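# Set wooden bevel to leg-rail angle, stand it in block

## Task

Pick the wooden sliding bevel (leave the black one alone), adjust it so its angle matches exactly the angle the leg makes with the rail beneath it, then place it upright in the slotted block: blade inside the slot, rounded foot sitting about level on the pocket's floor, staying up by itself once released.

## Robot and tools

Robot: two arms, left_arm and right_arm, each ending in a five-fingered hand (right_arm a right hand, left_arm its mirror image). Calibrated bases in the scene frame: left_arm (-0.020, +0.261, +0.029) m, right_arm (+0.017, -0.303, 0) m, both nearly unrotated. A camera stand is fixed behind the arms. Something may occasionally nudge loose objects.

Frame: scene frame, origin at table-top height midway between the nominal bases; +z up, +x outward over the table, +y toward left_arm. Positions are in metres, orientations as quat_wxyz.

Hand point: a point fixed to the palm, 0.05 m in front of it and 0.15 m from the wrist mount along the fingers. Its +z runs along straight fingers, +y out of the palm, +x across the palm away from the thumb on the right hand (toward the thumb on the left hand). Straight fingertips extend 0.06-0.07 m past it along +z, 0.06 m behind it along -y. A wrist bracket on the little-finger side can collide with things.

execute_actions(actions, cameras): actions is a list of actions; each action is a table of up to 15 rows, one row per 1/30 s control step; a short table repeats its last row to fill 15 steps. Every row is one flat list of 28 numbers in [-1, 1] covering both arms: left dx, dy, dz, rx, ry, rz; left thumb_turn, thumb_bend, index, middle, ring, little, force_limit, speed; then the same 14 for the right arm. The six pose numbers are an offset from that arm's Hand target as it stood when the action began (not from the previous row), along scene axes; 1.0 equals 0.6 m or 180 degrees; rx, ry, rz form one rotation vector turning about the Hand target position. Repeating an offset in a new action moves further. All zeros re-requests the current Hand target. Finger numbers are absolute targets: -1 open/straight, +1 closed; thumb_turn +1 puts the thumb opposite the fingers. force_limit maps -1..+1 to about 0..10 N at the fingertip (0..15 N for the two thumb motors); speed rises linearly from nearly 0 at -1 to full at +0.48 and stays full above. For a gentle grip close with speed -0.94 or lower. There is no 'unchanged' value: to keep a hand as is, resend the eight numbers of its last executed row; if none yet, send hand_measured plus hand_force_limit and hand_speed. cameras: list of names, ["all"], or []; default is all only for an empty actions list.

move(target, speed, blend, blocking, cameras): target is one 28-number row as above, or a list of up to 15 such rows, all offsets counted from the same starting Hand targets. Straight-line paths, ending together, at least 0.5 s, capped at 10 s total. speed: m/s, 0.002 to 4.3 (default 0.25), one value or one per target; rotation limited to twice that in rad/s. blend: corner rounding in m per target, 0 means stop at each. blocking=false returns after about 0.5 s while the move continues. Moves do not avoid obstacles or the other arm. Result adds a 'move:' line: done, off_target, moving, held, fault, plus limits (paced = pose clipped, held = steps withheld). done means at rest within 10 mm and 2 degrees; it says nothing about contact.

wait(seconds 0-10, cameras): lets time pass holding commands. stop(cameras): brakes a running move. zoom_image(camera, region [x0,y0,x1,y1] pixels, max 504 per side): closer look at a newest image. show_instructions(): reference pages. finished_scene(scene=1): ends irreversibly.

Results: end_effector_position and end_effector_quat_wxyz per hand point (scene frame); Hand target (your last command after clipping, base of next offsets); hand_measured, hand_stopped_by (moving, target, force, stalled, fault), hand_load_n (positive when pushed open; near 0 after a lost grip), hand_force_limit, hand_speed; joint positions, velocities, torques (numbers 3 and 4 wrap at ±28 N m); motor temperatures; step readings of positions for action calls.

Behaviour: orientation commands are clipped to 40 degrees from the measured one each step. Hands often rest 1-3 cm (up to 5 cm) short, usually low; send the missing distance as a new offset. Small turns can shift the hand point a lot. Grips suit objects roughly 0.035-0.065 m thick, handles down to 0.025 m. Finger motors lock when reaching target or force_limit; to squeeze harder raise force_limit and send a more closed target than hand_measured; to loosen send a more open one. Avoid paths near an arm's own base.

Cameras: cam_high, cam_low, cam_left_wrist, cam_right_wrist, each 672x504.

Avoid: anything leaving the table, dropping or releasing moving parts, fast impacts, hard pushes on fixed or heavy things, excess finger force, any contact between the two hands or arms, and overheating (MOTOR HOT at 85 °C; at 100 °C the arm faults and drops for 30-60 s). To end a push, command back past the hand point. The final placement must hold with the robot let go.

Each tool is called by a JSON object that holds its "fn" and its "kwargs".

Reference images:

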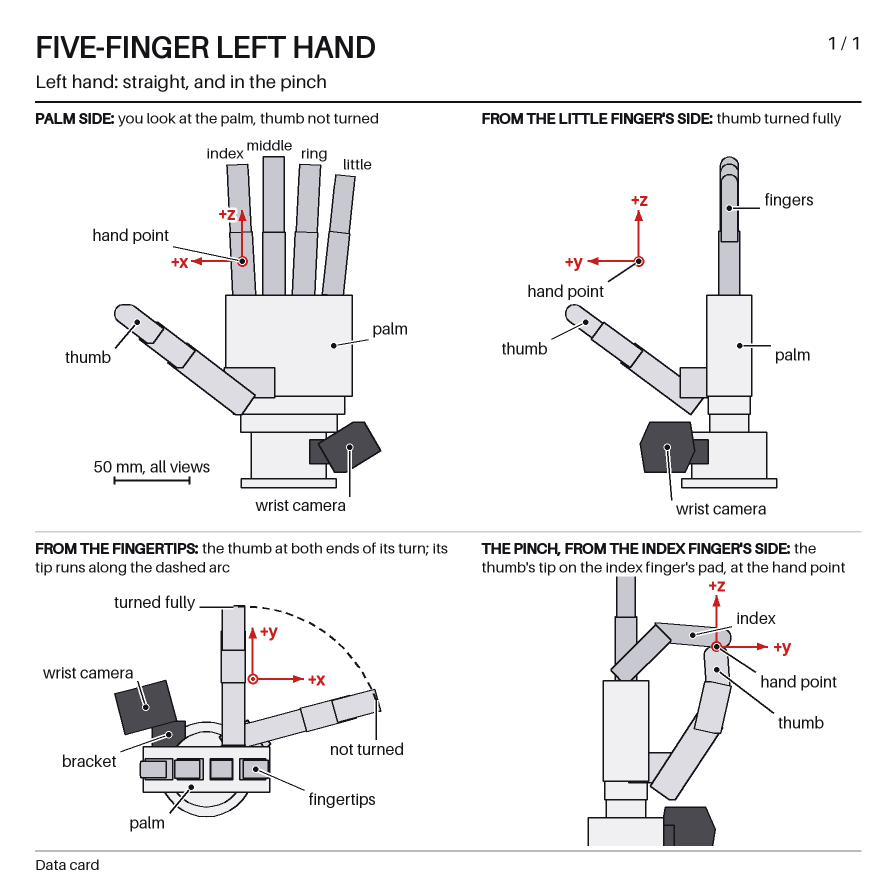

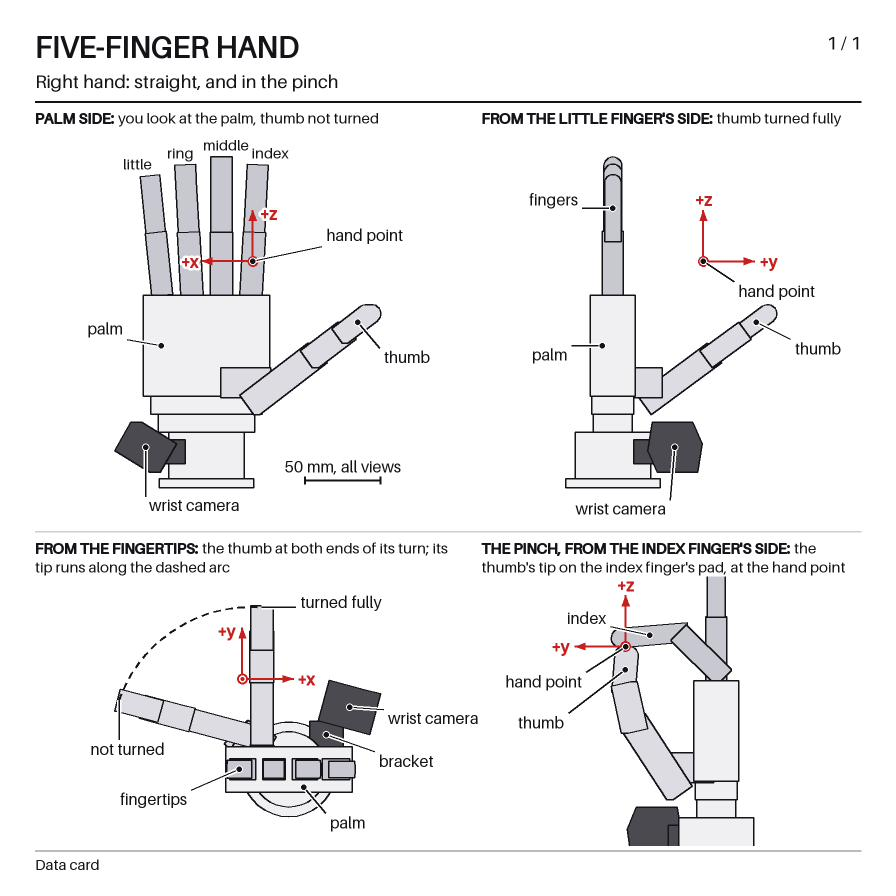

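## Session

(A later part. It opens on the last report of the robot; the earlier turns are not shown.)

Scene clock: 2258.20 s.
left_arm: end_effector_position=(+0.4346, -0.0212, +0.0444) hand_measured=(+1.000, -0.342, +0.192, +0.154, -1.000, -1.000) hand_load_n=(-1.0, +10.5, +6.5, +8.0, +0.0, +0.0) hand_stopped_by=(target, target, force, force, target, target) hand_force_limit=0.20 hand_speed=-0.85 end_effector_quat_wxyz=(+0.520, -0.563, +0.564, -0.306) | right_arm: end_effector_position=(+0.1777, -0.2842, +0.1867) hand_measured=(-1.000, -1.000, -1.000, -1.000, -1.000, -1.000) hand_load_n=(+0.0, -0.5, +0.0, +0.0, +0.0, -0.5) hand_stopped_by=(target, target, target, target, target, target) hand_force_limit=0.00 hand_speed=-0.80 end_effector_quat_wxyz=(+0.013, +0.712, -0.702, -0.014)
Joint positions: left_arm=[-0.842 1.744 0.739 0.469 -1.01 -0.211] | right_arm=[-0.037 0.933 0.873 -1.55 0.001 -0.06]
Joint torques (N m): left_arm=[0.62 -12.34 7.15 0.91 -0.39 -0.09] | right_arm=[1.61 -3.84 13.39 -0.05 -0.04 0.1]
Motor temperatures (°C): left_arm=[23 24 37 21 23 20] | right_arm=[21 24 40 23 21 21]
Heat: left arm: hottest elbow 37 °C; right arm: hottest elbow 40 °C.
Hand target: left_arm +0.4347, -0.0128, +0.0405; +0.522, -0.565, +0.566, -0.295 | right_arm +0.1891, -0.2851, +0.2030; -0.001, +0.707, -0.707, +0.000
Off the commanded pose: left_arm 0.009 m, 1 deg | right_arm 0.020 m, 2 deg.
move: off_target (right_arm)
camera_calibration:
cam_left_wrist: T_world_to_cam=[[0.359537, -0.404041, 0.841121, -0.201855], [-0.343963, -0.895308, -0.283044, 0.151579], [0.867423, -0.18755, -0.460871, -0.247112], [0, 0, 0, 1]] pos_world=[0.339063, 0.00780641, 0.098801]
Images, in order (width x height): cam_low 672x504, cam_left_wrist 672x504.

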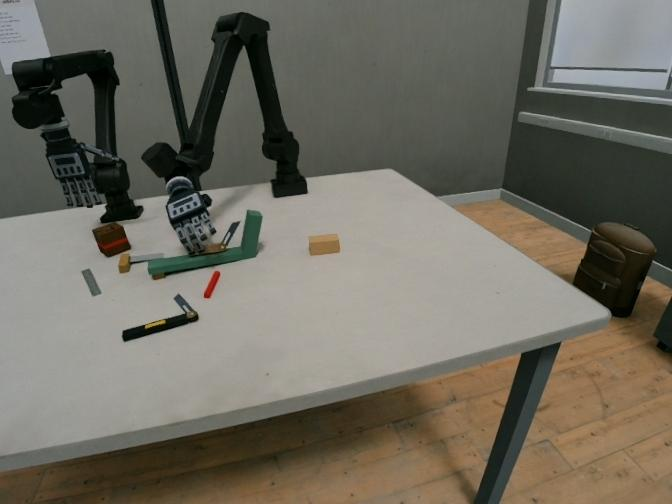

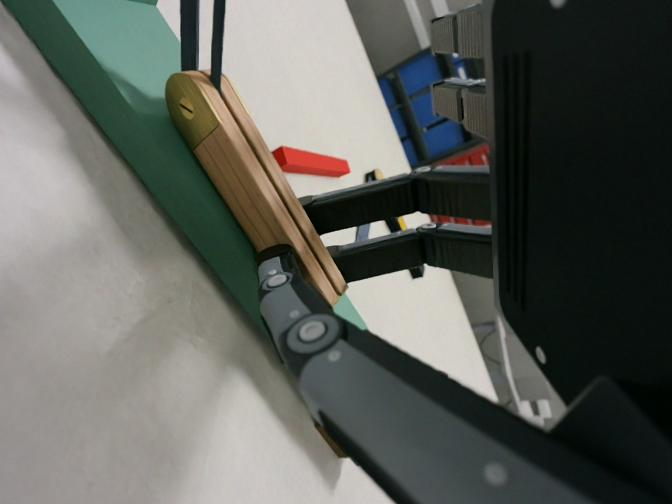

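{"fn": "move", "kwargs": {"target": [-0.0063, 0.0462, -0.0027, 0, 0, 0, 1, -0.34, 0.6, 0.6, -1, -1, 0.2, -0.85, 0, 0, 0, 0, 0, 0, -1, -1, -1, -1, -1, -1, 0, -0.8], "speed": 0.05, "cameras": ["cam_left_wrist", "cam_low"]}}

{"fn": "zoom_image", "kwargs": {"camera": "cam_low", "region": [190, 205, 280, 275]}}

Scene clock: 2277.23 s.
left_arm: end_effector_position=(+0.4319, +0.0038, +0.0426) hand_measured=(+1.000, -0.342, +0.192, +0.154, -1.000, -1.000) hand_load_n=(-1.0, +10.0, +7.0, +8.5, +0.0, +0.0) hand_stopped_by=(target, target, force, force, target, target) hand_force_limit=0.20 hand_speed=-0.85 end_effector_quat_wxyz=(-0.519, +0.567, -0.564, +0.303) | right_arm: end_effector_position=(+0.1777, -0.2842, +0.1867) hand_measured=(-1.000, -1.000, -1.000, -1.000, -1.000, -1.000) hand_load_n=(+0.0, +0.0, +0.0, +0.0, +0.0, +0.0) hand_stopped_by=(target, target, target, target, target, target) hand_force_limit=0.00 hand_speed=-0.80 end_effector_quat_wxyz=(+0.013, +0.712, -0.702, -0.014)
Joint positions: left_arm=[-0.804 1.714 0.685 0.505 -0.98 -0.193] | right_arm=[-0.037 0.933 0.873 -1.55 0.001 -0.06]
Joint torques (N m): left_arm=[0.85 -11.75 5.72 2.09 -0.25 0.1] | right_arm=[1.49 -3.78 13.39 -0.05 -0.04 0.1]
Heat: left arm: hottest elbow 36 °C; right arm: hottest elbow 40 °C.
Hand target: left_arm +0.4309, +0.0152, +0.0388; -0.522, +0.565, -0.566, +0.295 | right_arm +0.1891, -0.2851, +0.2030; -0.001, +0.707, -0.707, +0.000
Off the commanded pose: left_arm 0.012 m, 1 deg | right_arm 0.020 m, 2 deg.
move: off_target (left_arm, right_arm)
camera_calibration:
cam_left_wrist: T_world_to_cam=[[0.368584, -0.400041, 0.839115, -0.193136], [-0.340365, -0.898061, -0.278637, 0.170828], [0.865042, -0.182904, -0.46717, -0.239678], [0, 0, 0, 1]] pos_world=[0.336662, 0.0323135, 0.0976923]
Images, in order (width x height): cam_low 672x504, cam_left_wrist 672x504.

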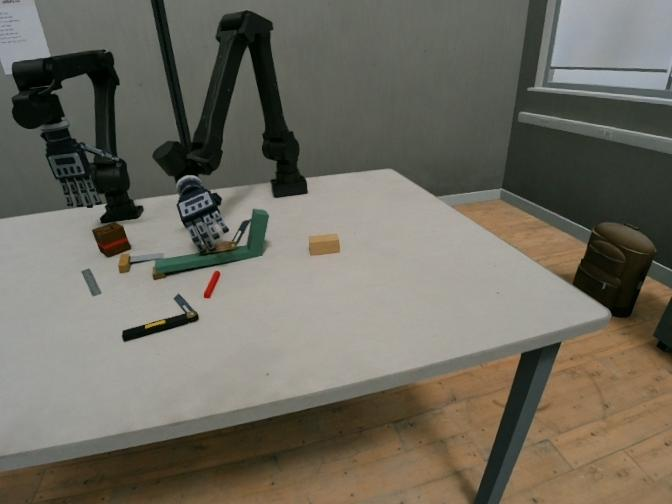

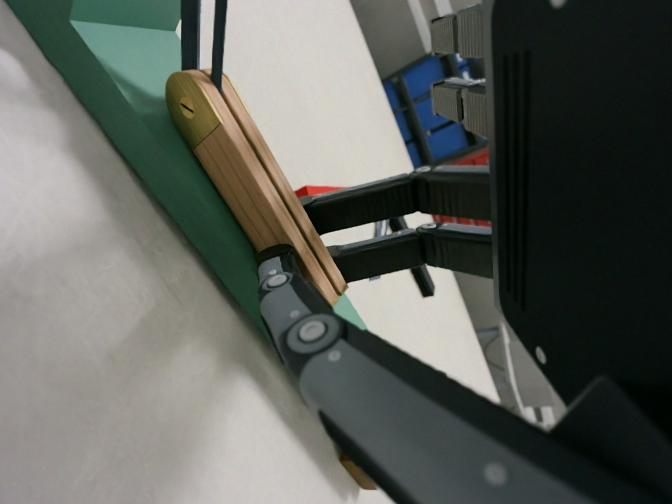

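Scaled by 5.600 from the camera's 672x504 image, which has a finer 960x720 frame.

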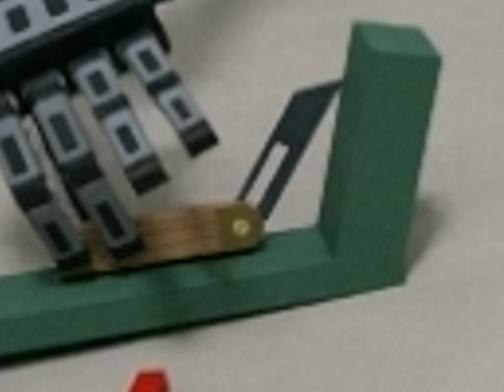

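{"fn": "move", "kwargs": {"target": [[0.004, -0.035, 0.005, 0, 0, 0, 1, -0.34, 0.6, 0.6, -1, -1, 0.2, -0.85, 0.1015, 0.142, 0.262, -0.0161, 0.0148, 0.131, -1, -1, -1, -1, -1, -1, 0, -0.8], [0.004, -0.035, 0.005, 0, 0, 0, 1, -0.34, 0.6, 0.6, -1, -1, 0.2, -0.85, 0.385, 0.5085, 0.295, -0.0484, 0.0443, 0.394, -1, -1, -1, -1, -1, -1, 0, -0.8], [0.004, -0.035, 0.005, 0, 0, 0, 1, -0.34, 0.6, 0.6, -1, -1, 0.2, -0.85, 0.443, 0.742, 0.212, -0.0645, 0.0591, 0.525, -1, -1, -1, -1, -1, -1, 0, -0.8]], "speed": 0.2, "blend": 0.05, "cameras": ["all"]}}

Scene clock: 2432.87 s.
left_arm: end_effector_position=(+0.4298, +0.0068, +0.0425) hand_measured=(+1.000, -0.342, +0.192, +0.154, -1.000, -1.000) hand_load_n=(-1.0, +10.0, +6.5, +8.5, +0.0, +0.0) hand_stopped_by=(target, target, force, force, target, target) hand_force_limit=0.20 hand_speed=-0.85 end_effector_quat_wxyz=(+0.526, -0.567, +0.563, -0.293) | right_arm: end_effector_position=(+0.4522, +0.1500, +0.3301) hand_measured=(-1.000, -1.000, -1.000, -1.000, -1.000, -1.000) hand_load_n=(+0.0, +0.0, +0.0, +0.0, +0.0, +0.0) hand_stopped_by=(target, target, target, target, target, target) hand_force_limit=0.00 hand_speed=-0.80 end_effector_quat_wxyz=(-0.044, +0.978, +0.073, +0.191)
Joint positions: left_arm=[-0.81 1.714 0.688 0.486 -1.005 -0.194] | right_arm=[0.923 2.037 2.459 -1.665 0.222 -0.845]
Joint torques (N m): left_arm=[-1.26 -10.34 9.92 0.7 -0.36 -0.16] | right_arm=[2.9 -18.61 13.48 0.75 0.34 -0.09]
Heat: left arm: hottest elbow 35 °C; right arm: hottest elbow 41 °C.
Hand target: left_arm +0.4333, -0.0061, +0.0420; +0.522, -0.565, +0.566, -0.295 | right_arm +0.4549, +0.1602, +0.3299; +0.121, +0.992, +0.043, +0.005
Off the commanded pose: left_arm 0.013 m, 1 deg | right_arm 0.010 m, 29 deg.
joint sent to its limit (right arm) — joint 4 (wrist pitch), lower limit. The joint targets are off in orientation, not in position.
move: off_target (left_arm, right_arm)
camera_calibration:
cam_left_wrist: T_world_to_cam=[[0.377021, -0.409984, 0.830523, -0.194226], [-0.326277, -0.898004, -0.29518, 0.167479], [0.866832, -0.159691, -0.472335, -0.238104], [0, 0, 0, 1]] pos_world=[0.334269, 0.0327441, 0.0982805]
cam_right_wrist: T_world_to_cam=[[0.380102, -0.923713, 0.0477054, -0.049174], [-0.923693, -0.376401, 0.0715117, 0.46129], [-0.0481, -0.0712469, -0.996298, 0.476846], [0, 0, 0, 1]] pos_world=[0.467718, 0.162181, 0.444439]

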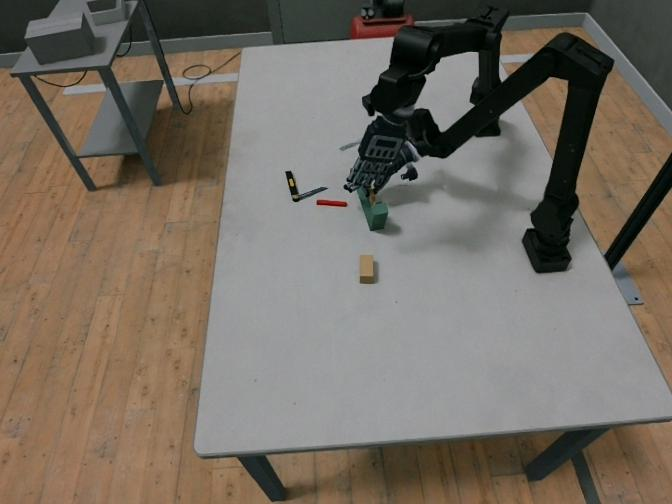

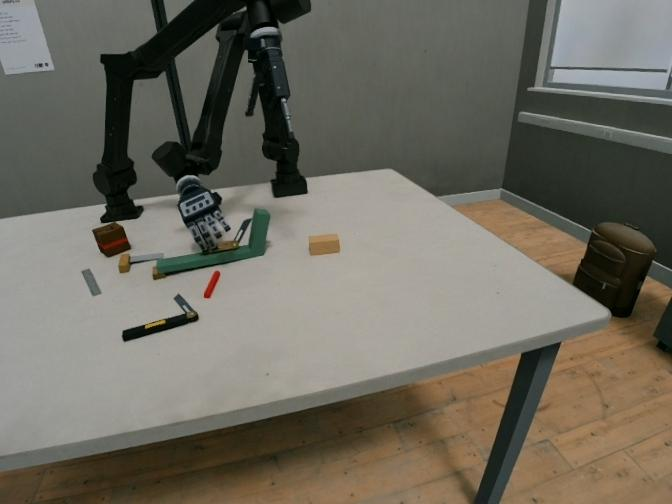

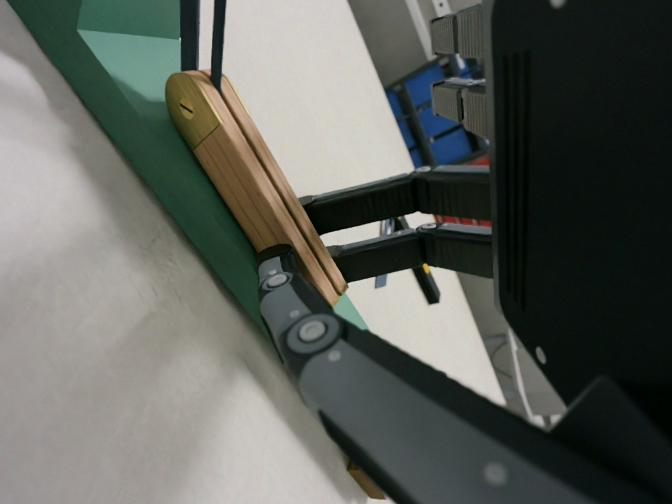

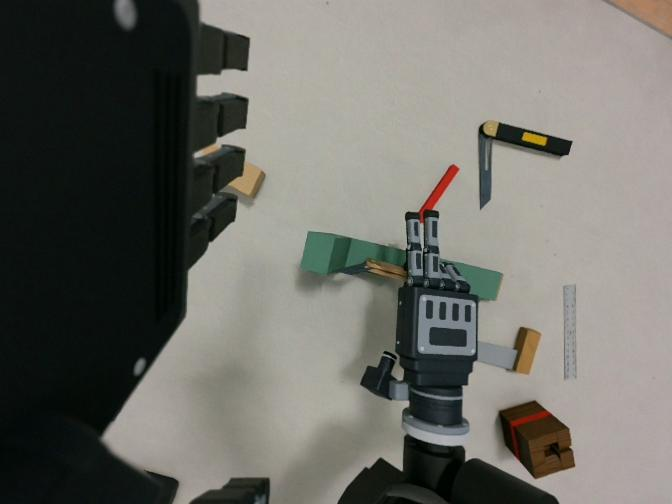

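{"fn": "move", "kwargs": {"target": [[0, 0, 0, 0, 0, 0, 1, -0.34, 0.6, 0.6, -1, -1, 0.2, -0.85, 0, 0.01, -0.2, 0, 0, 0, -1, -1, -1, -1, -1, -1, 0, -0.8], [0, 0, 0, 0, 0, 0, 1, -0.34, 0.6, 0.6, -1, -1, 0.2, -0.85, 0, 0.01, -0.34, 0, 0, 0, -1, -1, -1, -1, -1, -1, 0, -0.8]], "speed": 0.12, "cameras": ["all"]}}

Scene clock: 2448.43 s.
left_arm: end_effector_position=(+0.4298, +0.0068, +0.0425) hand_measured=(+1.000, -0.342, +0.192, +0.154, -1.000, -1.000) hand_load_n=(-1.0, +10.0, +6.5, +8.5, +0.0, +0.0) hand_stopped_by=(target, target, force, force, target, target) hand_force_limit=0.20 hand_speed=-0.85 end_effector_quat_wxyz=(+0.526, -0.567, +0.563, -0.293) | right_arm: end_effector_position=(+0.4542, +0.1725, +0.1523) hand_measured=(-1.000, -1.000, -1.000, -1.000, -1.000, -1.000) hand_load_n=(+0.0, +0.0, +0.0, +0.0, +0.0, +0.0) hand_stopped_by=(target, target, target, target, target, target) hand_force_limit=0.00 hand_speed=-0.80 end_effector_quat_wxyz=(+0.050, +0.994, +0.059, +0.075)
Joint positions: left_arm=[-0.81 1.714 0.688 0.486 -1.005 -0.194] | right_arm=[0.923 2.291 2.41 -1.665 0.179 -0.779]
Joint torques (N m): left_arm=[-1.2 -10.34 9.94 0.72 -0.35 -0.16] | right_arm=[1.38 -21.13 8.01 0.05 0.11 0.11]
Heat: left arm: hottest elbow 36 °C; right arm: hottest elbow 40 °C.
Hand target: left_arm +0.4333, -0.0061, +0.0420; +0.522, -0.565, +0.566, -0.295 | right_arm +0.4549, +0.1662, +0.1260; +0.121, +0.992, +0.043, +0.005
Off the commanded pose: left_arm 0.013 m, 1 deg | right_arm 0.027 m, 12 deg.
joint sent to its limit (right arm) — joint 4 (wrist pitch), lower limit. The joint targets are off in orientation, not in position.
move: off_target (left_arm, right_arm)
camera_calibration:
cam_left_wrist: T_world_to_cam=[[0.377021, -0.409984, 0.830523, -0.194226], [-0.326277, -0.898004, -0.29518, 0.167479], [0.866832, -0.159691, -0.472335, -0.238104], [0, 0, 0, 1]] pos_world=[0.334269, 0.0327441, 0.0982805]
cam_right_wrist: T_world_to_cam=[[0.350005, -0.924651, 0.150055, -0.0224564], [-0.896514, -0.284204, 0.339838, 0.415248], [-0.271585, -0.253472, -0.928436, 0.424103], [0, 0, 0, 1]] pos_world=[0.495316, 0.204749, 0.256005]

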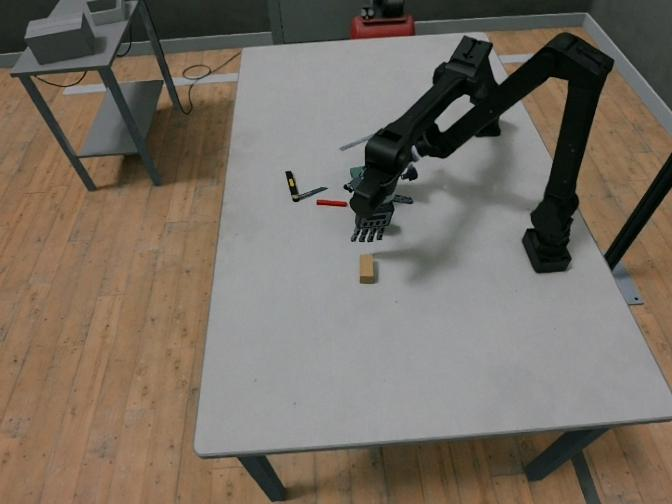

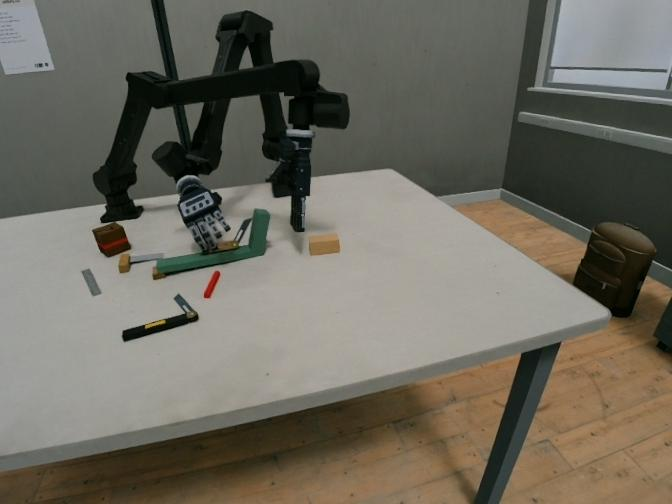

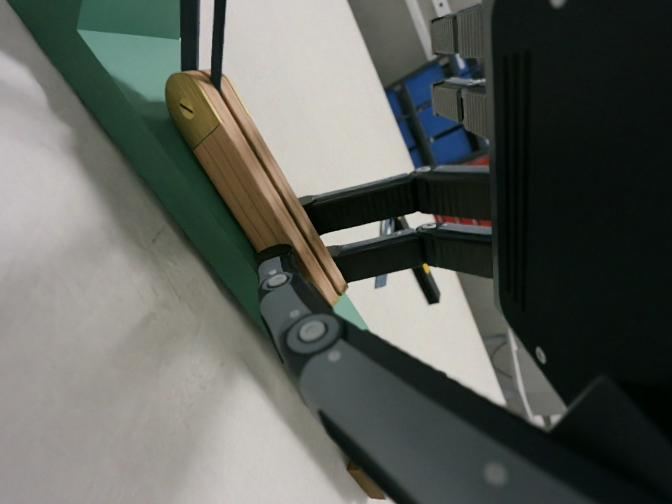

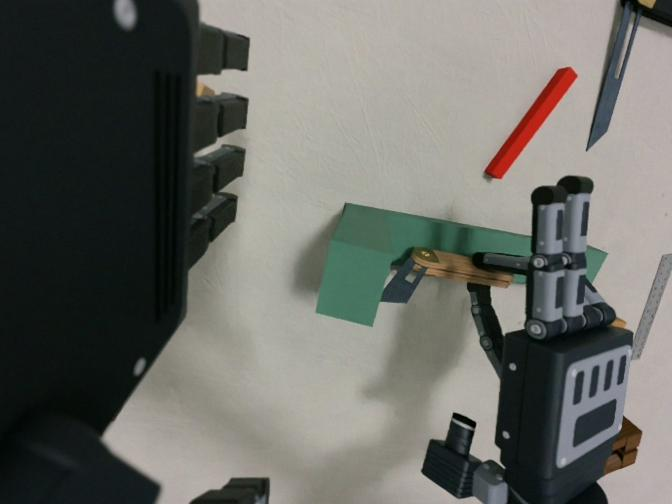

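{"fn": "execute_actions", "kwargs": {"actions": [], "cameras": ["all"]}}

Scene clock: 2496.10 s.
left_arm: end_effector_position=(+0.4298, +0.0068, +0.0425) hand_measured=(+1.000, -0.342, +0.192, +0.154, -1.000, -1.000) hand_load_n=(-1.5, +10.0, +6.5, +8.5, +0.0, +0.0) hand_stopped_by=(target, target, force, force, target, target) hand_force_limit=0.20 hand_speed=-0.85 end_effector_quat_wxyz=(+0.526, -0.567, +0.563, -0.293) | right_arm: end_effector_position=(+0.4542, +0.1725, +0.1523) hand_measured=(-1.000, -1.000, -1.000, -1.000, -1.000, -1.000) hand_load_n=(+0.0, +0.0, +0.0, +0.0, +0.0, +0.0) hand_stopped_by=(target, target, target, target, target, target) hand_force_limit=0.00 hand_speed=-0.80 end_effector_quat_wxyz=(+0.050, +0.994, +0.059, +0.075)
Joint positions: left_arm=[-0.81 1.714 0.688 0.486 -1.005 -0.194] | right_arm=[0.923 2.291 2.41 -1.665 0.179 -0.779]
Joint velocities: within noise
Joint torques (N m): left_arm=[-1.2 -10.34 9.91 0.7 -0.35 -0.16] | right_arm=[1.38 -21.13 8.01 0.05 0.11 0.11]
Motor temperatures (°C): left_arm=[23 24 38 21 23 20] | right_arm=[21 27 36 23 21 21]
Heat: left arm: hottest elbow 38 °C; right arm: hottest elbow 36 °C.
Hand target: left_arm +0.4333, -0.0061, +0.0420; +0.522, -0.565, +0.566, -0.295 | right_arm +0.4549, +0.1662, +0.1260; +0.121, +0.992, +0.043, +0.005
Off the commanded pose: left_arm 0.013 m, 1 deg | right_arm 0.027 m, 12 deg.
camera_calibration:
cam_left_wrist: T_world_to_cam=[[0.377021, -0.409984, 0.830523, -0.194226], [-0.326277, -0.898004, -0.29518, 0.167479], [0.866832, -0.159691, -0.472335, -0.238104], [0, 0, 0, 1]] pos_world=[0.334269, 0.0327441, 0.0982805]
cam_right_wrist: T_world_to_cam=[[0.349691, -0.924773, 0.150039, -0.0222718], [-0.896606, -0.283901, 0.339851, 0.415228], [-0.271689, -0.253369, -0.928434, 0.424133], [0, 0, 0, 1]] pos_world=[0.495316, 0.204749, 0.256005]

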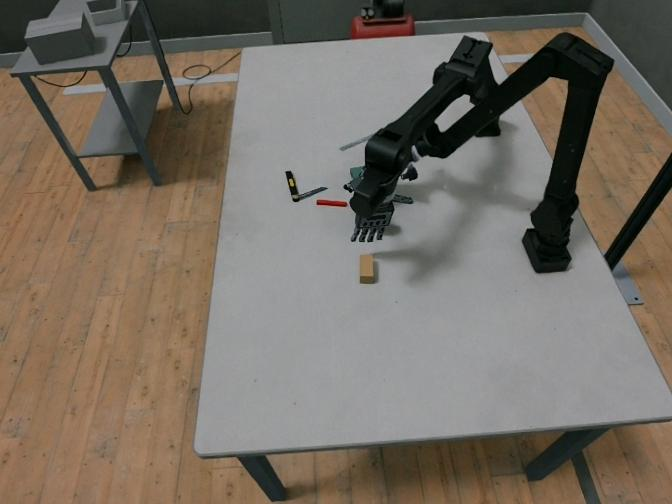

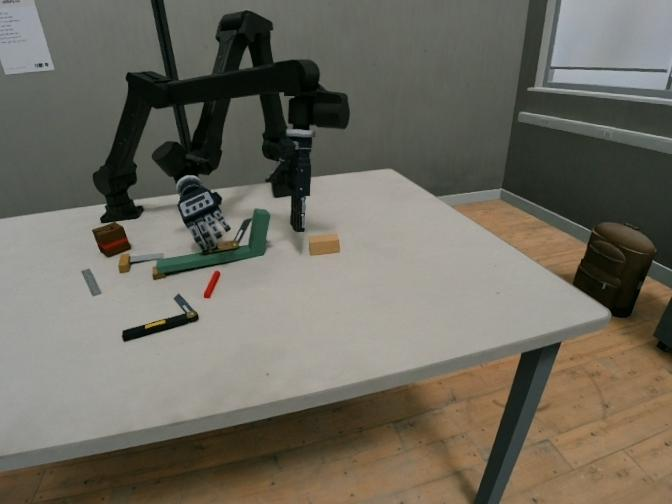

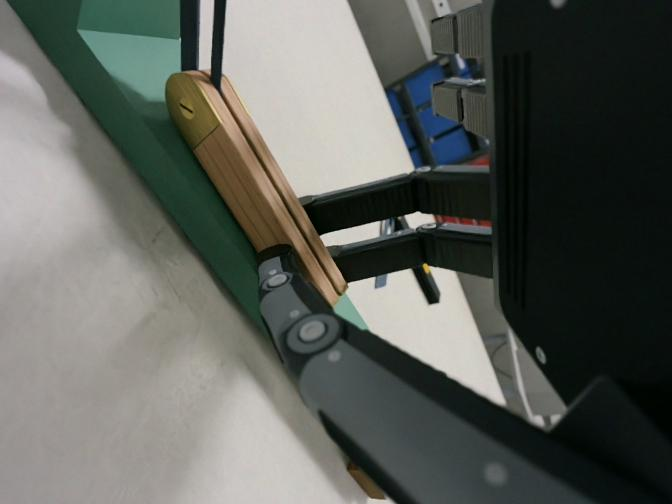

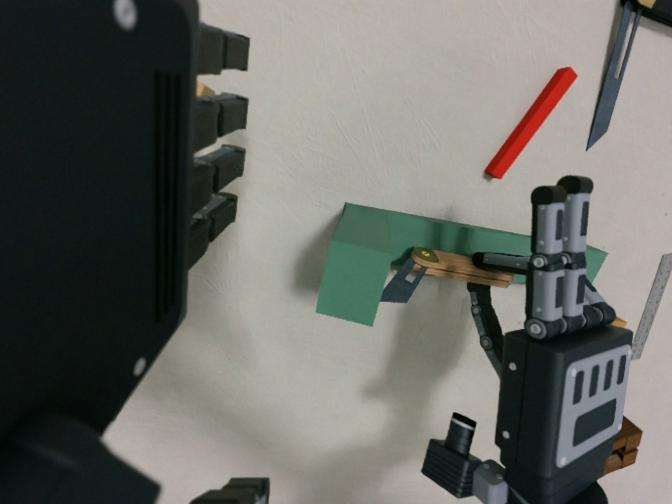

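{"fn": "zoom_image", "kwargs": {"camera": "cam_right_wrist", "region": [180, 160, 640, 480]}}

{"fn": "zoom_image", "kwargs": {"camera": "cam_low", "region": [140, 160, 360, 320]}}

Scaled by 1.096 from the camera's 672x504 image, which has a finer 960x720 frame.

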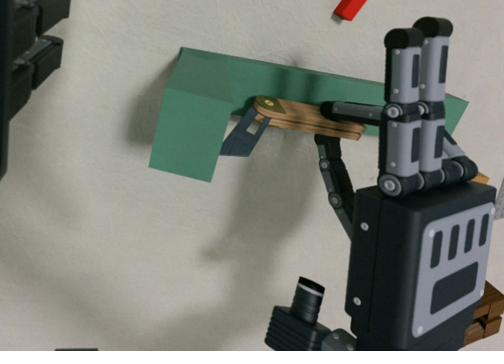

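Scaled by 2.291 from the camera's 672x504 image, which has a finer 960x720 frame.

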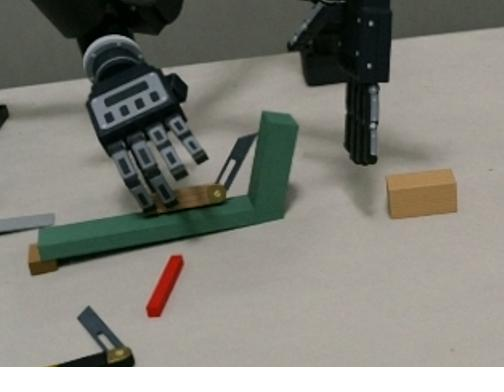

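{"fn": "move", "kwargs": {"target": [0,0,0,0,0,0,1,-0.34,0.6,0.6,-1,-1,0.2,-0.85,-0.0498,-0.0600,-0.0183,0,0,0,-1,-1,-1,-1,-1,-1,0,-0.8], "speed": 0.1, "cameras": ["cam_low","cam_right_wrist","cam_left_wrist"]}}

Scene clock: 2639.53 s.
left_arm: end_effector_position=(+0.4298, +0.0068, +0.0425) hand_measured=(+1.000, -0.342, +0.192, +0.154, -1.000, -1.000) hand_load_n=(-1.0, +10.0, +6.5, +8.5, +0.0, +0.0) hand_stopped_by=(target, target, force, force, target, target) hand_force_limit=0.20 hand_speed=-0.85 end_effector_quat_wxyz=(+0.526, -0.567, +0.563, -0.293) | right_arm: end_effector_position=(+0.4256, +0.1382, +0.1149) hand_measured=(-1.000, -1.000, -1.000, -1.000, -1.000, -1.000) hand_load_n=(+0.0, +0.0, +0.0, +0.0, +0.0, +0.0) hand_stopped_by=(target, target, target, target, target, target) hand_force_limit=0.00 hand_speed=-0.80 end_effector_quat_wxyz=(+0.104, +0.993, +0.053, +0.022)
Joint positions: left_arm=[-0.81 1.714 0.688 0.486 -1.005 -0.194] | right_arm=[0.921 2.263 2.231 -1.669 0.17 -0.757]
Joint torques (N m): left_arm=[-1.2 -10.34 9.94 0.7 -0.36 -0.16] | right_arm=[1.55 -24.06 7.16 -0.14 0.1 0.12]
Heat: left arm: hottest elbow 38 °C; right arm: hottest elbow 33 °C.
Hand target: left_arm +0.4333, -0.0061, +0.0420; +0.522, -0.565, +0.566, -0.295 | right_arm +0.4250, +0.1302, +0.1151; +0.121, +0.992, +0.043, +0.005
Off the commanded pose: left_arm 0.013 m, 1 deg | right_arm 0.008 m, 3 deg.
joint sent to its limit (right arm) — joint 4 (wrist pitch), lower limit. The joint targets still meet the commanded pose.
move: off_target (left_arm, right_arm)
camera_calibration:
cam_left_wrist: T_world_to_cam=[[0.377021, -0.409984, 0.830523, -0.194226], [-0.326277, -0.898004, -0.29518, 0.167479], [0.866832, -0.159691, -0.472335, -0.238104], [0, 0, 0, 1]] pos_world=[0.334269, 0.0327441, 0.0982805]
cam_right_wrist: T_world_to_cam=[[0.345248, -0.912115, 0.221018, -0.0463636], [-0.863978, -0.216918, 0.45441, 0.356292], [-0.366531, -0.347839, -0.862938, 0.418697], [0, 0, 0, 1]] pos_world=[0.477302, 0.180637, 0.209655]
Images, in order (width x height): cam_low 672x504, cam_left_wrist 672x504, cam_right_wrist 672x504.

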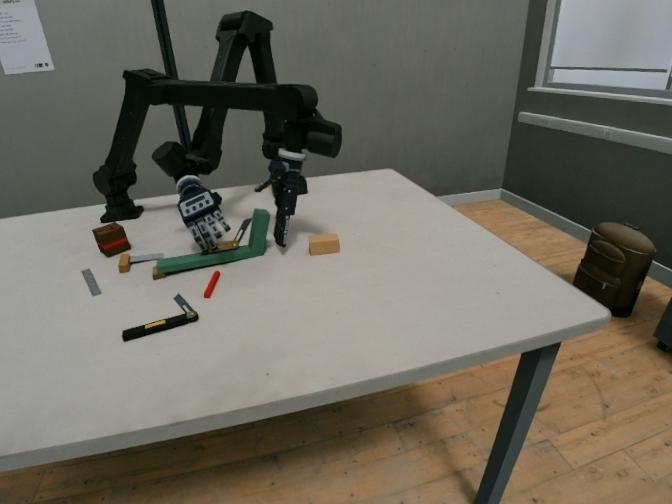

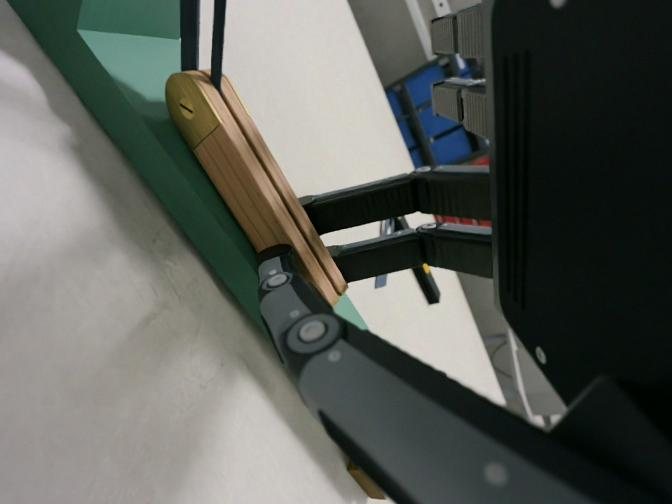

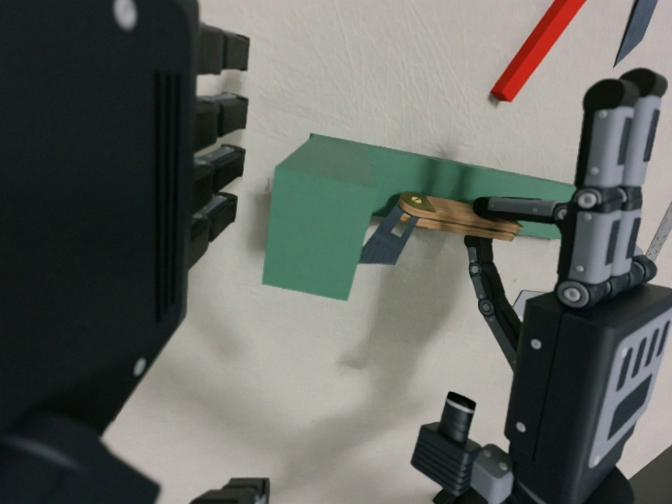

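{"fn": "move", "kwargs": {"target": [0,0,0,0,0,0,1,-0.34,0.6,0.6,-1,-1,0.2,-0.85,0,-0.0330,0,0,0,0,-1,-1,-1,-1,-1,-1,0,-0.8], "speed": 0.08, "cameras": ["cam_low","cam_right_wrist"]}}

{"fn": "zoom_image", "kwargs": {"camera": "cam_low", "region": [180, 180, 310, 280]}}

Scene clock: 2681.70 s.
left_arm: end_effector_position=(+0.4298, +0.0068, +0.0425) hand_measured=(+1.000, -0.342, +0.192, +0.154, -1.000, -1.000) hand_load_n=(-1.0, +10.0, +6.5, +8.5, +0.0, +0.0) hand_stopped_by=(target, target, force, force, target, target) hand_force_limit=0.20 hand_speed=-0.85 end_effector_quat_wxyz=(+0.526, -0.567, +0.563, -0.293) | right_arm: end_effector_position=(+0.4267, +0.1175, +0.1132) hand_measured=(-1.000, -1.000, -1.000, -1.000, -1.000, -1.000) hand_load_n=(+0.0, -0.5, +0.0, +0.0, +0.0, +0.0) hand_stopped_by=(target, target, target, target, target, target) hand_force_limit=0.00 hand_speed=-0.80 end_effector_quat_wxyz=(+0.116, +0.992, +0.043, +0.011)
Joint positions: left_arm=[-0.81 1.714 0.688 0.486 -1.005 -0.194] | right_arm=[0.898 2.239 2.176 -1.669 0.17 -0.757]
Joint torques (N m): left_arm=[-1.2 -10.34 9.92 0.72 -0.36 -0.16] | right_arm=[1.79 -24 7.24 -0.23 0.16 -0.03]
Heat: left arm: hottest elbow 39 °C; right arm: hottest elbow 33 °C.
Hand target: left_arm +0.4333, -0.0061, +0.0420; +0.522, -0.565, +0.566, -0.295 | right_arm +0.4251, +0.1103, +0.1150; +0.121, +0.992, +0.043, +0.005
Off the commanded pose: left_arm 0.013 m, 1 deg | right_arm 0.008 m, 1 deg.
joint sent to its limit (right arm) — joint 4 (wrist pitch), lower limit. The joint targets still meet the commanded pose.
move: off_target (left_arm)
camera_calibration:
cam_right_wrist: T_world_to_cam=[[0.328394, -0.914423, 0.236617, -0.0596064], [-0.859695, -0.185595, 0.475898, 0.345525], [-0.391257, -0.359701, -0.847073, 0.42071], [0, 0, 0, 1]] pos_world=[0.481226, 0.160952, 0.206042]
Images, in order (width x height): cam_low 672x504, cam_right_wrist 672x504.

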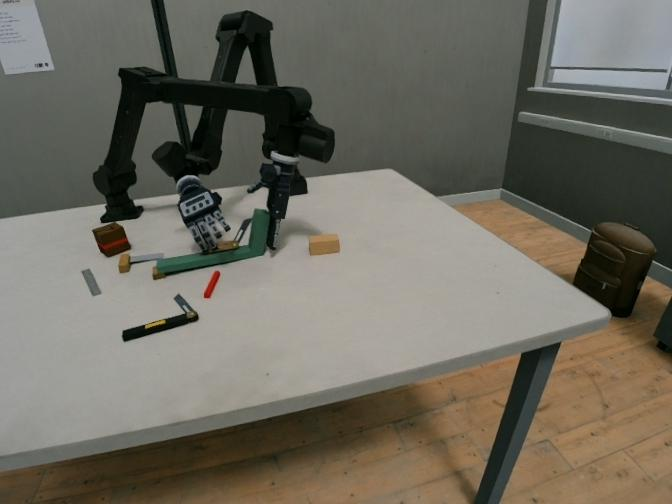

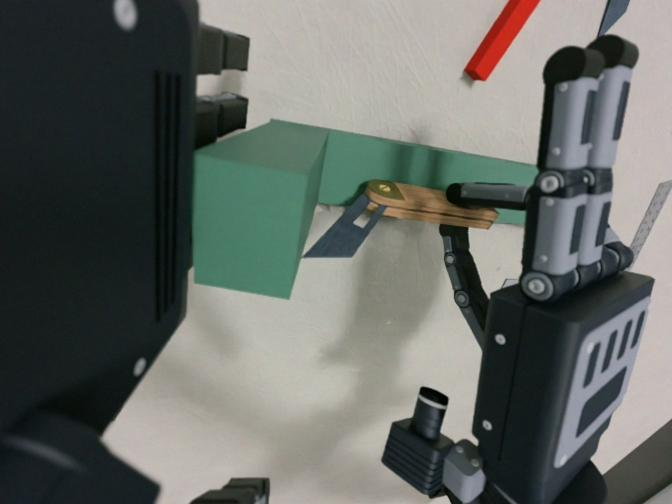

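Scaled by 3.877 from the camera's 672x504 image, which has a finer 960x720 frame.

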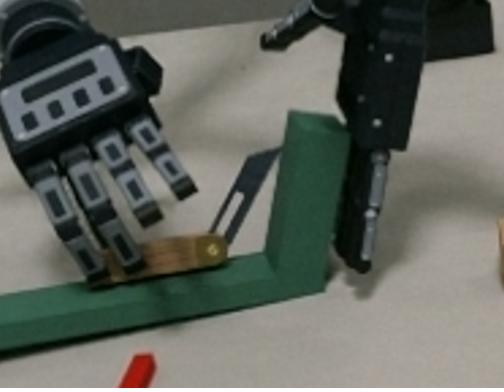

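{"fn": "move", "kwargs": {"target": [-0.0092,0.0465,-0.006,0,0,0,1,-0.34,0.6,0.6,-1,-1,0.2,-0.85,0,0,0,0,0,0,-1,-1,-1,-1,-1,-1,0,-0.8], "speed": 0.04, "cameras": ["cam_low","cam_right_wrist","cam_left_wrist"]}}

{"fn": "zoom_image", "kwargs": {"camera": "cam_low", "region": [180, 180, 310, 280]}}

Scene clock: 2694.87 s.
left_arm: end_effector_position=(+0.4290, +0.0101, +0.0422) hand_measured=(+1.000, -0.342, +0.192, +0.154, -1.000, -1.000) hand_load_n=(-1.0, +10.0, +7.0, +8.5, +0.0, +0.0) hand_stopped_by=(target, target, force, force, target, target) hand_force_limit=0.20 hand_speed=-0.85 end_effector_quat_wxyz=(-0.518, +0.567, -0.563, +0.304) | right_arm: end_effector_position=(+0.4266, +0.1174, +0.1131) hand_measured=(-1.000, -1.000, -1.000, -1.000, -1.000, -1.000) hand_load_n=(+0.0, +0.0, +0.0, +0.5, +0.0, +0.0) hand_stopped_by=(target, target, target, target, target, target) hand_force_limit=0.00 hand_speed=-0.80 end_effector_quat_wxyz=(+0.116, +0.992, +0.043, +0.011)
Joint positions: left_arm=[-0.798 1.704 0.664 0.522 -0.973 -0.189] | right_arm=[0.898 2.239 2.176 -1.669 0.17 -0.757]
Joint torques (N m): left_arm=[0.91 -11.52 5.61 1.94 -0.27 0.14] | right_arm=[1.67 -23.94 7.17 -0.21 0.16 -0.03]
Heat: left arm: hottest elbow 38 °C; right arm: hottest elbow 33 °C.
Hand target: left_arm +0.4278, +0.0219, +0.0381; -0.522, +0.565, -0.566, +0.295 | right_arm +0.4251, +0.1103, +0.1150; +0.121, +0.992, +0.043, +0.005
Off the commanded pose: left_arm 0.012 m, 1 deg | right_arm 0.007 m, 1 deg.
joint sent to its limit (right arm) — joint 4 (wrist pitch), lower limit. The joint targets still meet the commanded pose.
move: off_target (left_arm)
camera_calibration:
cam_left_wrist: T_world_to_cam=[[0.367579, -0.397962, 0.840543, -0.188851], [-0.340356, -0.898679, -0.276646, 0.175338], [0.865473, -0.184395, -0.465784, -0.23648], [0, 0, 0, 1]] pos_world=[0.333762, 0.0388118, 0.0970949]
cam_right_wrist: T_world_to_cam=[[0.328502, -0.914329, 0.23683, -0.0597613], [-0.859566, -0.185488, 0.476174, 0.345466], [-0.391451, -0.359995, -0.846859, 0.420601], [0, 0, 0, 1]] pos_world=[0.481227, 0.160852, 0.205841]
Images, in order (width x height): cam_low 672x504, cam_left_wrist 672x504, cam_right_wrist 672x504.

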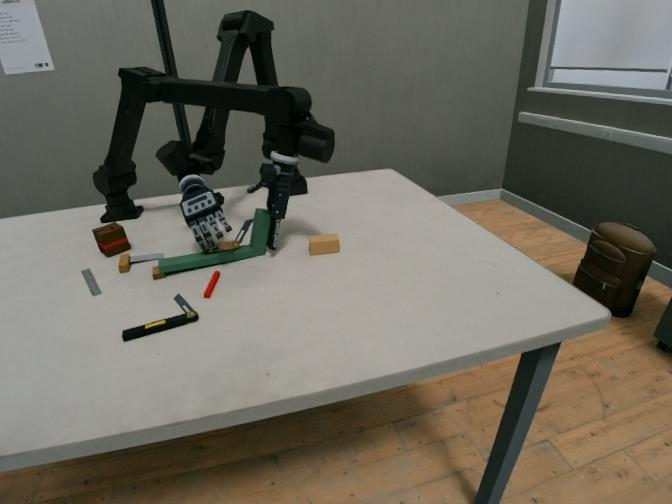

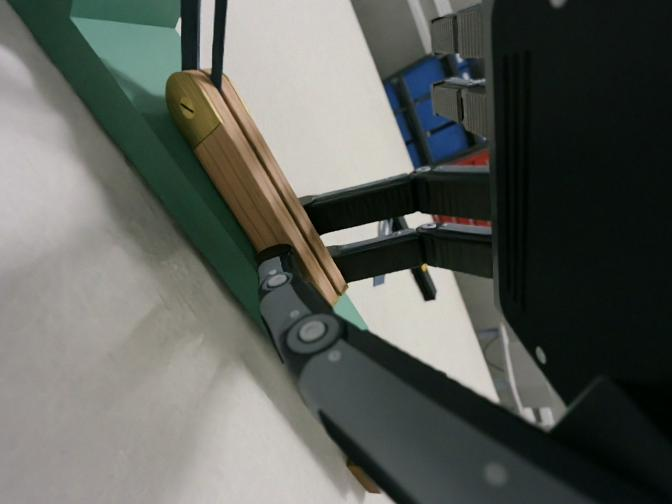

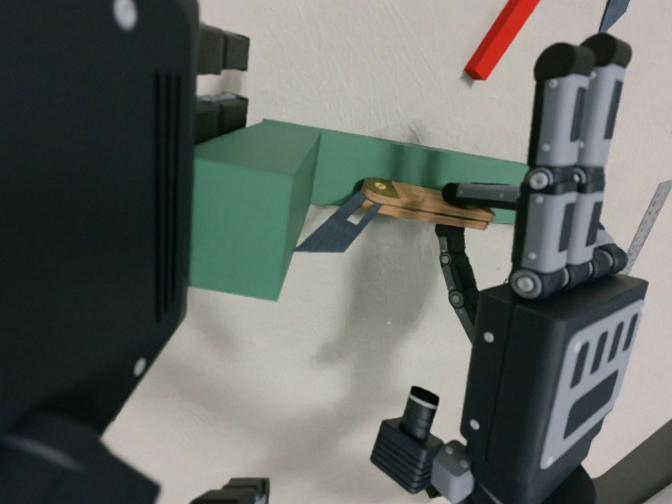

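Scaled by 3.877 from the camera's 672x504 image, which has a finer 960x720 frame.

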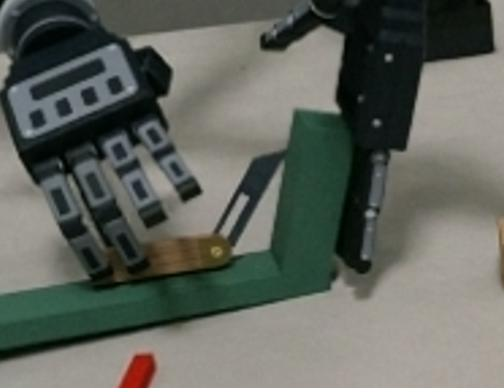

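{"fn": "move", "kwargs": {"target": [-0.0034,0.025,-0.0015,0,0,0,1,-0.34,0.6,0.6,-1,-1,0.2,-0.85,0,0,0,0,0,0,-1,-1,-1,-1,-1,-1,0,-0.8], "speed": 0.04, "cameras": ["cam_low","cam_right_wrist","cam_left_wrist"]}}

{"fn": "zoom_image", "kwargs": {"camera": "cam_low", "region": [180, 180, 310, 280]}}

Scene clock: 2701.73 s.
left_arm: end_effector_position=(+0.4262, +0.0152, +0.0422) hand_measured=(+1.000, -0.342, +0.192, +0.154, -1.000, -1.000) hand_load_n=(+0.5, +10.5, +7.5, +6.5, +0.0, +0.0) hand_stopped_by=(target, target, force, force, target, target) hand_force_limit=0.20 hand_speed=-0.85 end_effector_quat_wxyz=(-0.511, +0.566, -0.565, +0.315) | right_arm: end_effector_position=(+0.4260, +0.1179, +0.1131) hand_measured=(-1.000, -1.000, -1.000, -1.000, -1.000, -1.000) hand_load_n=(+0.0, +0.0, +0.0, +0.0, +0.0, +0.0) hand_stopped_by=(target, target, target, target, target, target) hand_force_limit=0.00 hand_speed=-0.80 end_effector_quat_wxyz=(+0.115, +0.992, +0.043, +0.009)
Joint positions: left_arm=[-0.786 1.69 0.634 0.561 -0.943 -0.18] | right_arm=[0.898 2.239 2.176 -1.669 0.166 -0.757]
Joint torques (N m): left_arm=[1.79 -11.46 5.14 1.95 -0.61 0.27] | right_arm=[1.67 -23.94 7.17 -0.21 0.33 -0.03]
Heat: left arm: hottest elbow 38 °C; right arm: hottest elbow 33 °C.
Hand target: left_arm +0.4257, +0.0369, +0.0373; -0.522, +0.565, -0.566, +0.295 | right_arm +0.4251, +0.1103, +0.1152; +0.121, +0.992, +0.043, +0.005
Off the commanded pose: left_arm 0.022 m, 3 deg | right_arm 0.008 m, 1 deg.
joint sent to its limit (right arm) — joint 4 (wrist pitch), lower limit. The joint targets still meet the commanded pose.
move: off_target (left_arm)
camera_calibration:
cam_left_wrist: T_world_to_cam=[[0.357827, -0.389147, 0.848837, -0.182109], [-0.354982, -0.897468, -0.261799, 0.184492], [0.863683, -0.207643, -0.459278, -0.232262], [0, 0, 0, 1]] pos_world=[0.331255, 0.0464811, 0.0962083]
cam_right_wrist: T_world_to_cam=[[0.328558, -0.915258, 0.233137, -0.0585675], [-0.858274, -0.186299, 0.478182, 0.344256], [-0.394227, -0.357206, -0.846752, 0.421381], [0, 0, 0, 1]] pos_world=[0.480829, 0.16105, 0.205842]
Images, in order (width x height): cam_low 672x504, cam_left_wrist 672x504, cam_right_wrist 672x504.

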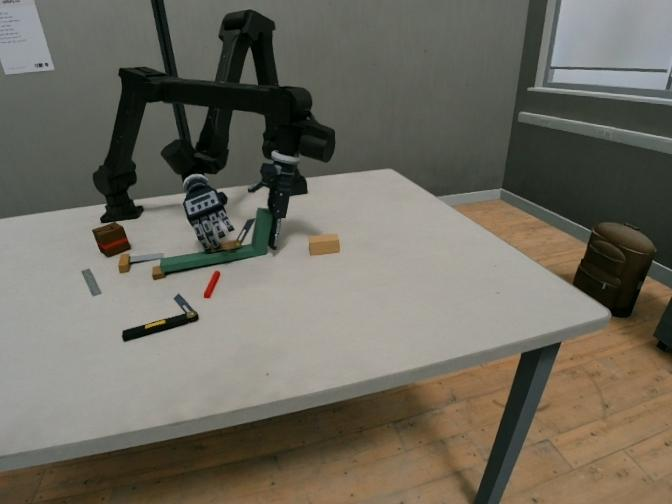

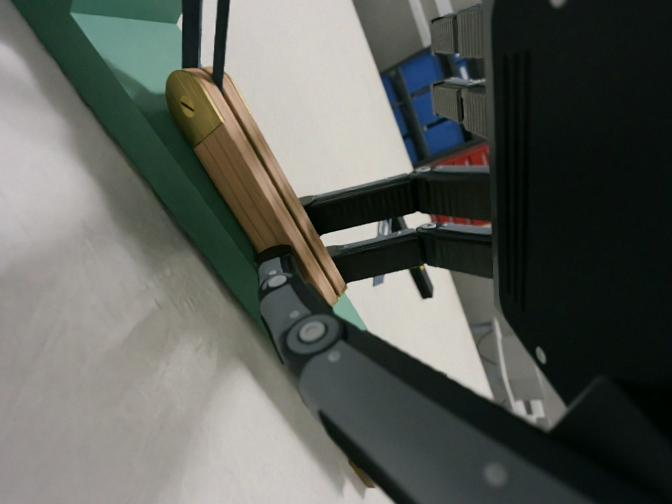

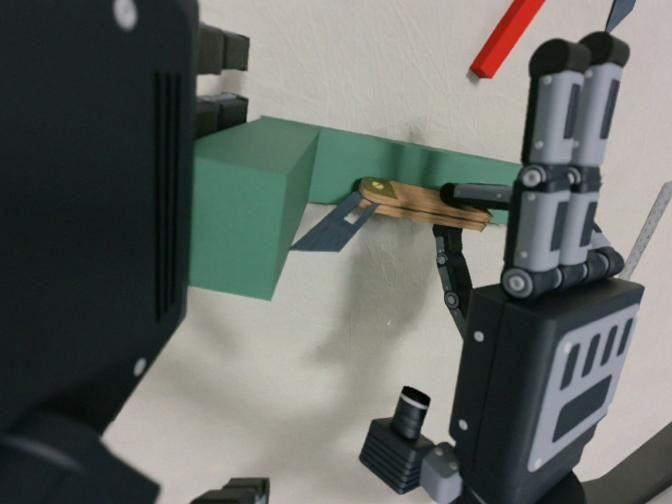

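Scaled by 3.877 from the camera's 672x504 image, which has a finer 960x720 frame.

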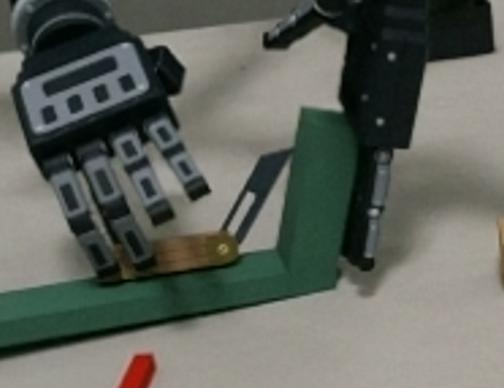

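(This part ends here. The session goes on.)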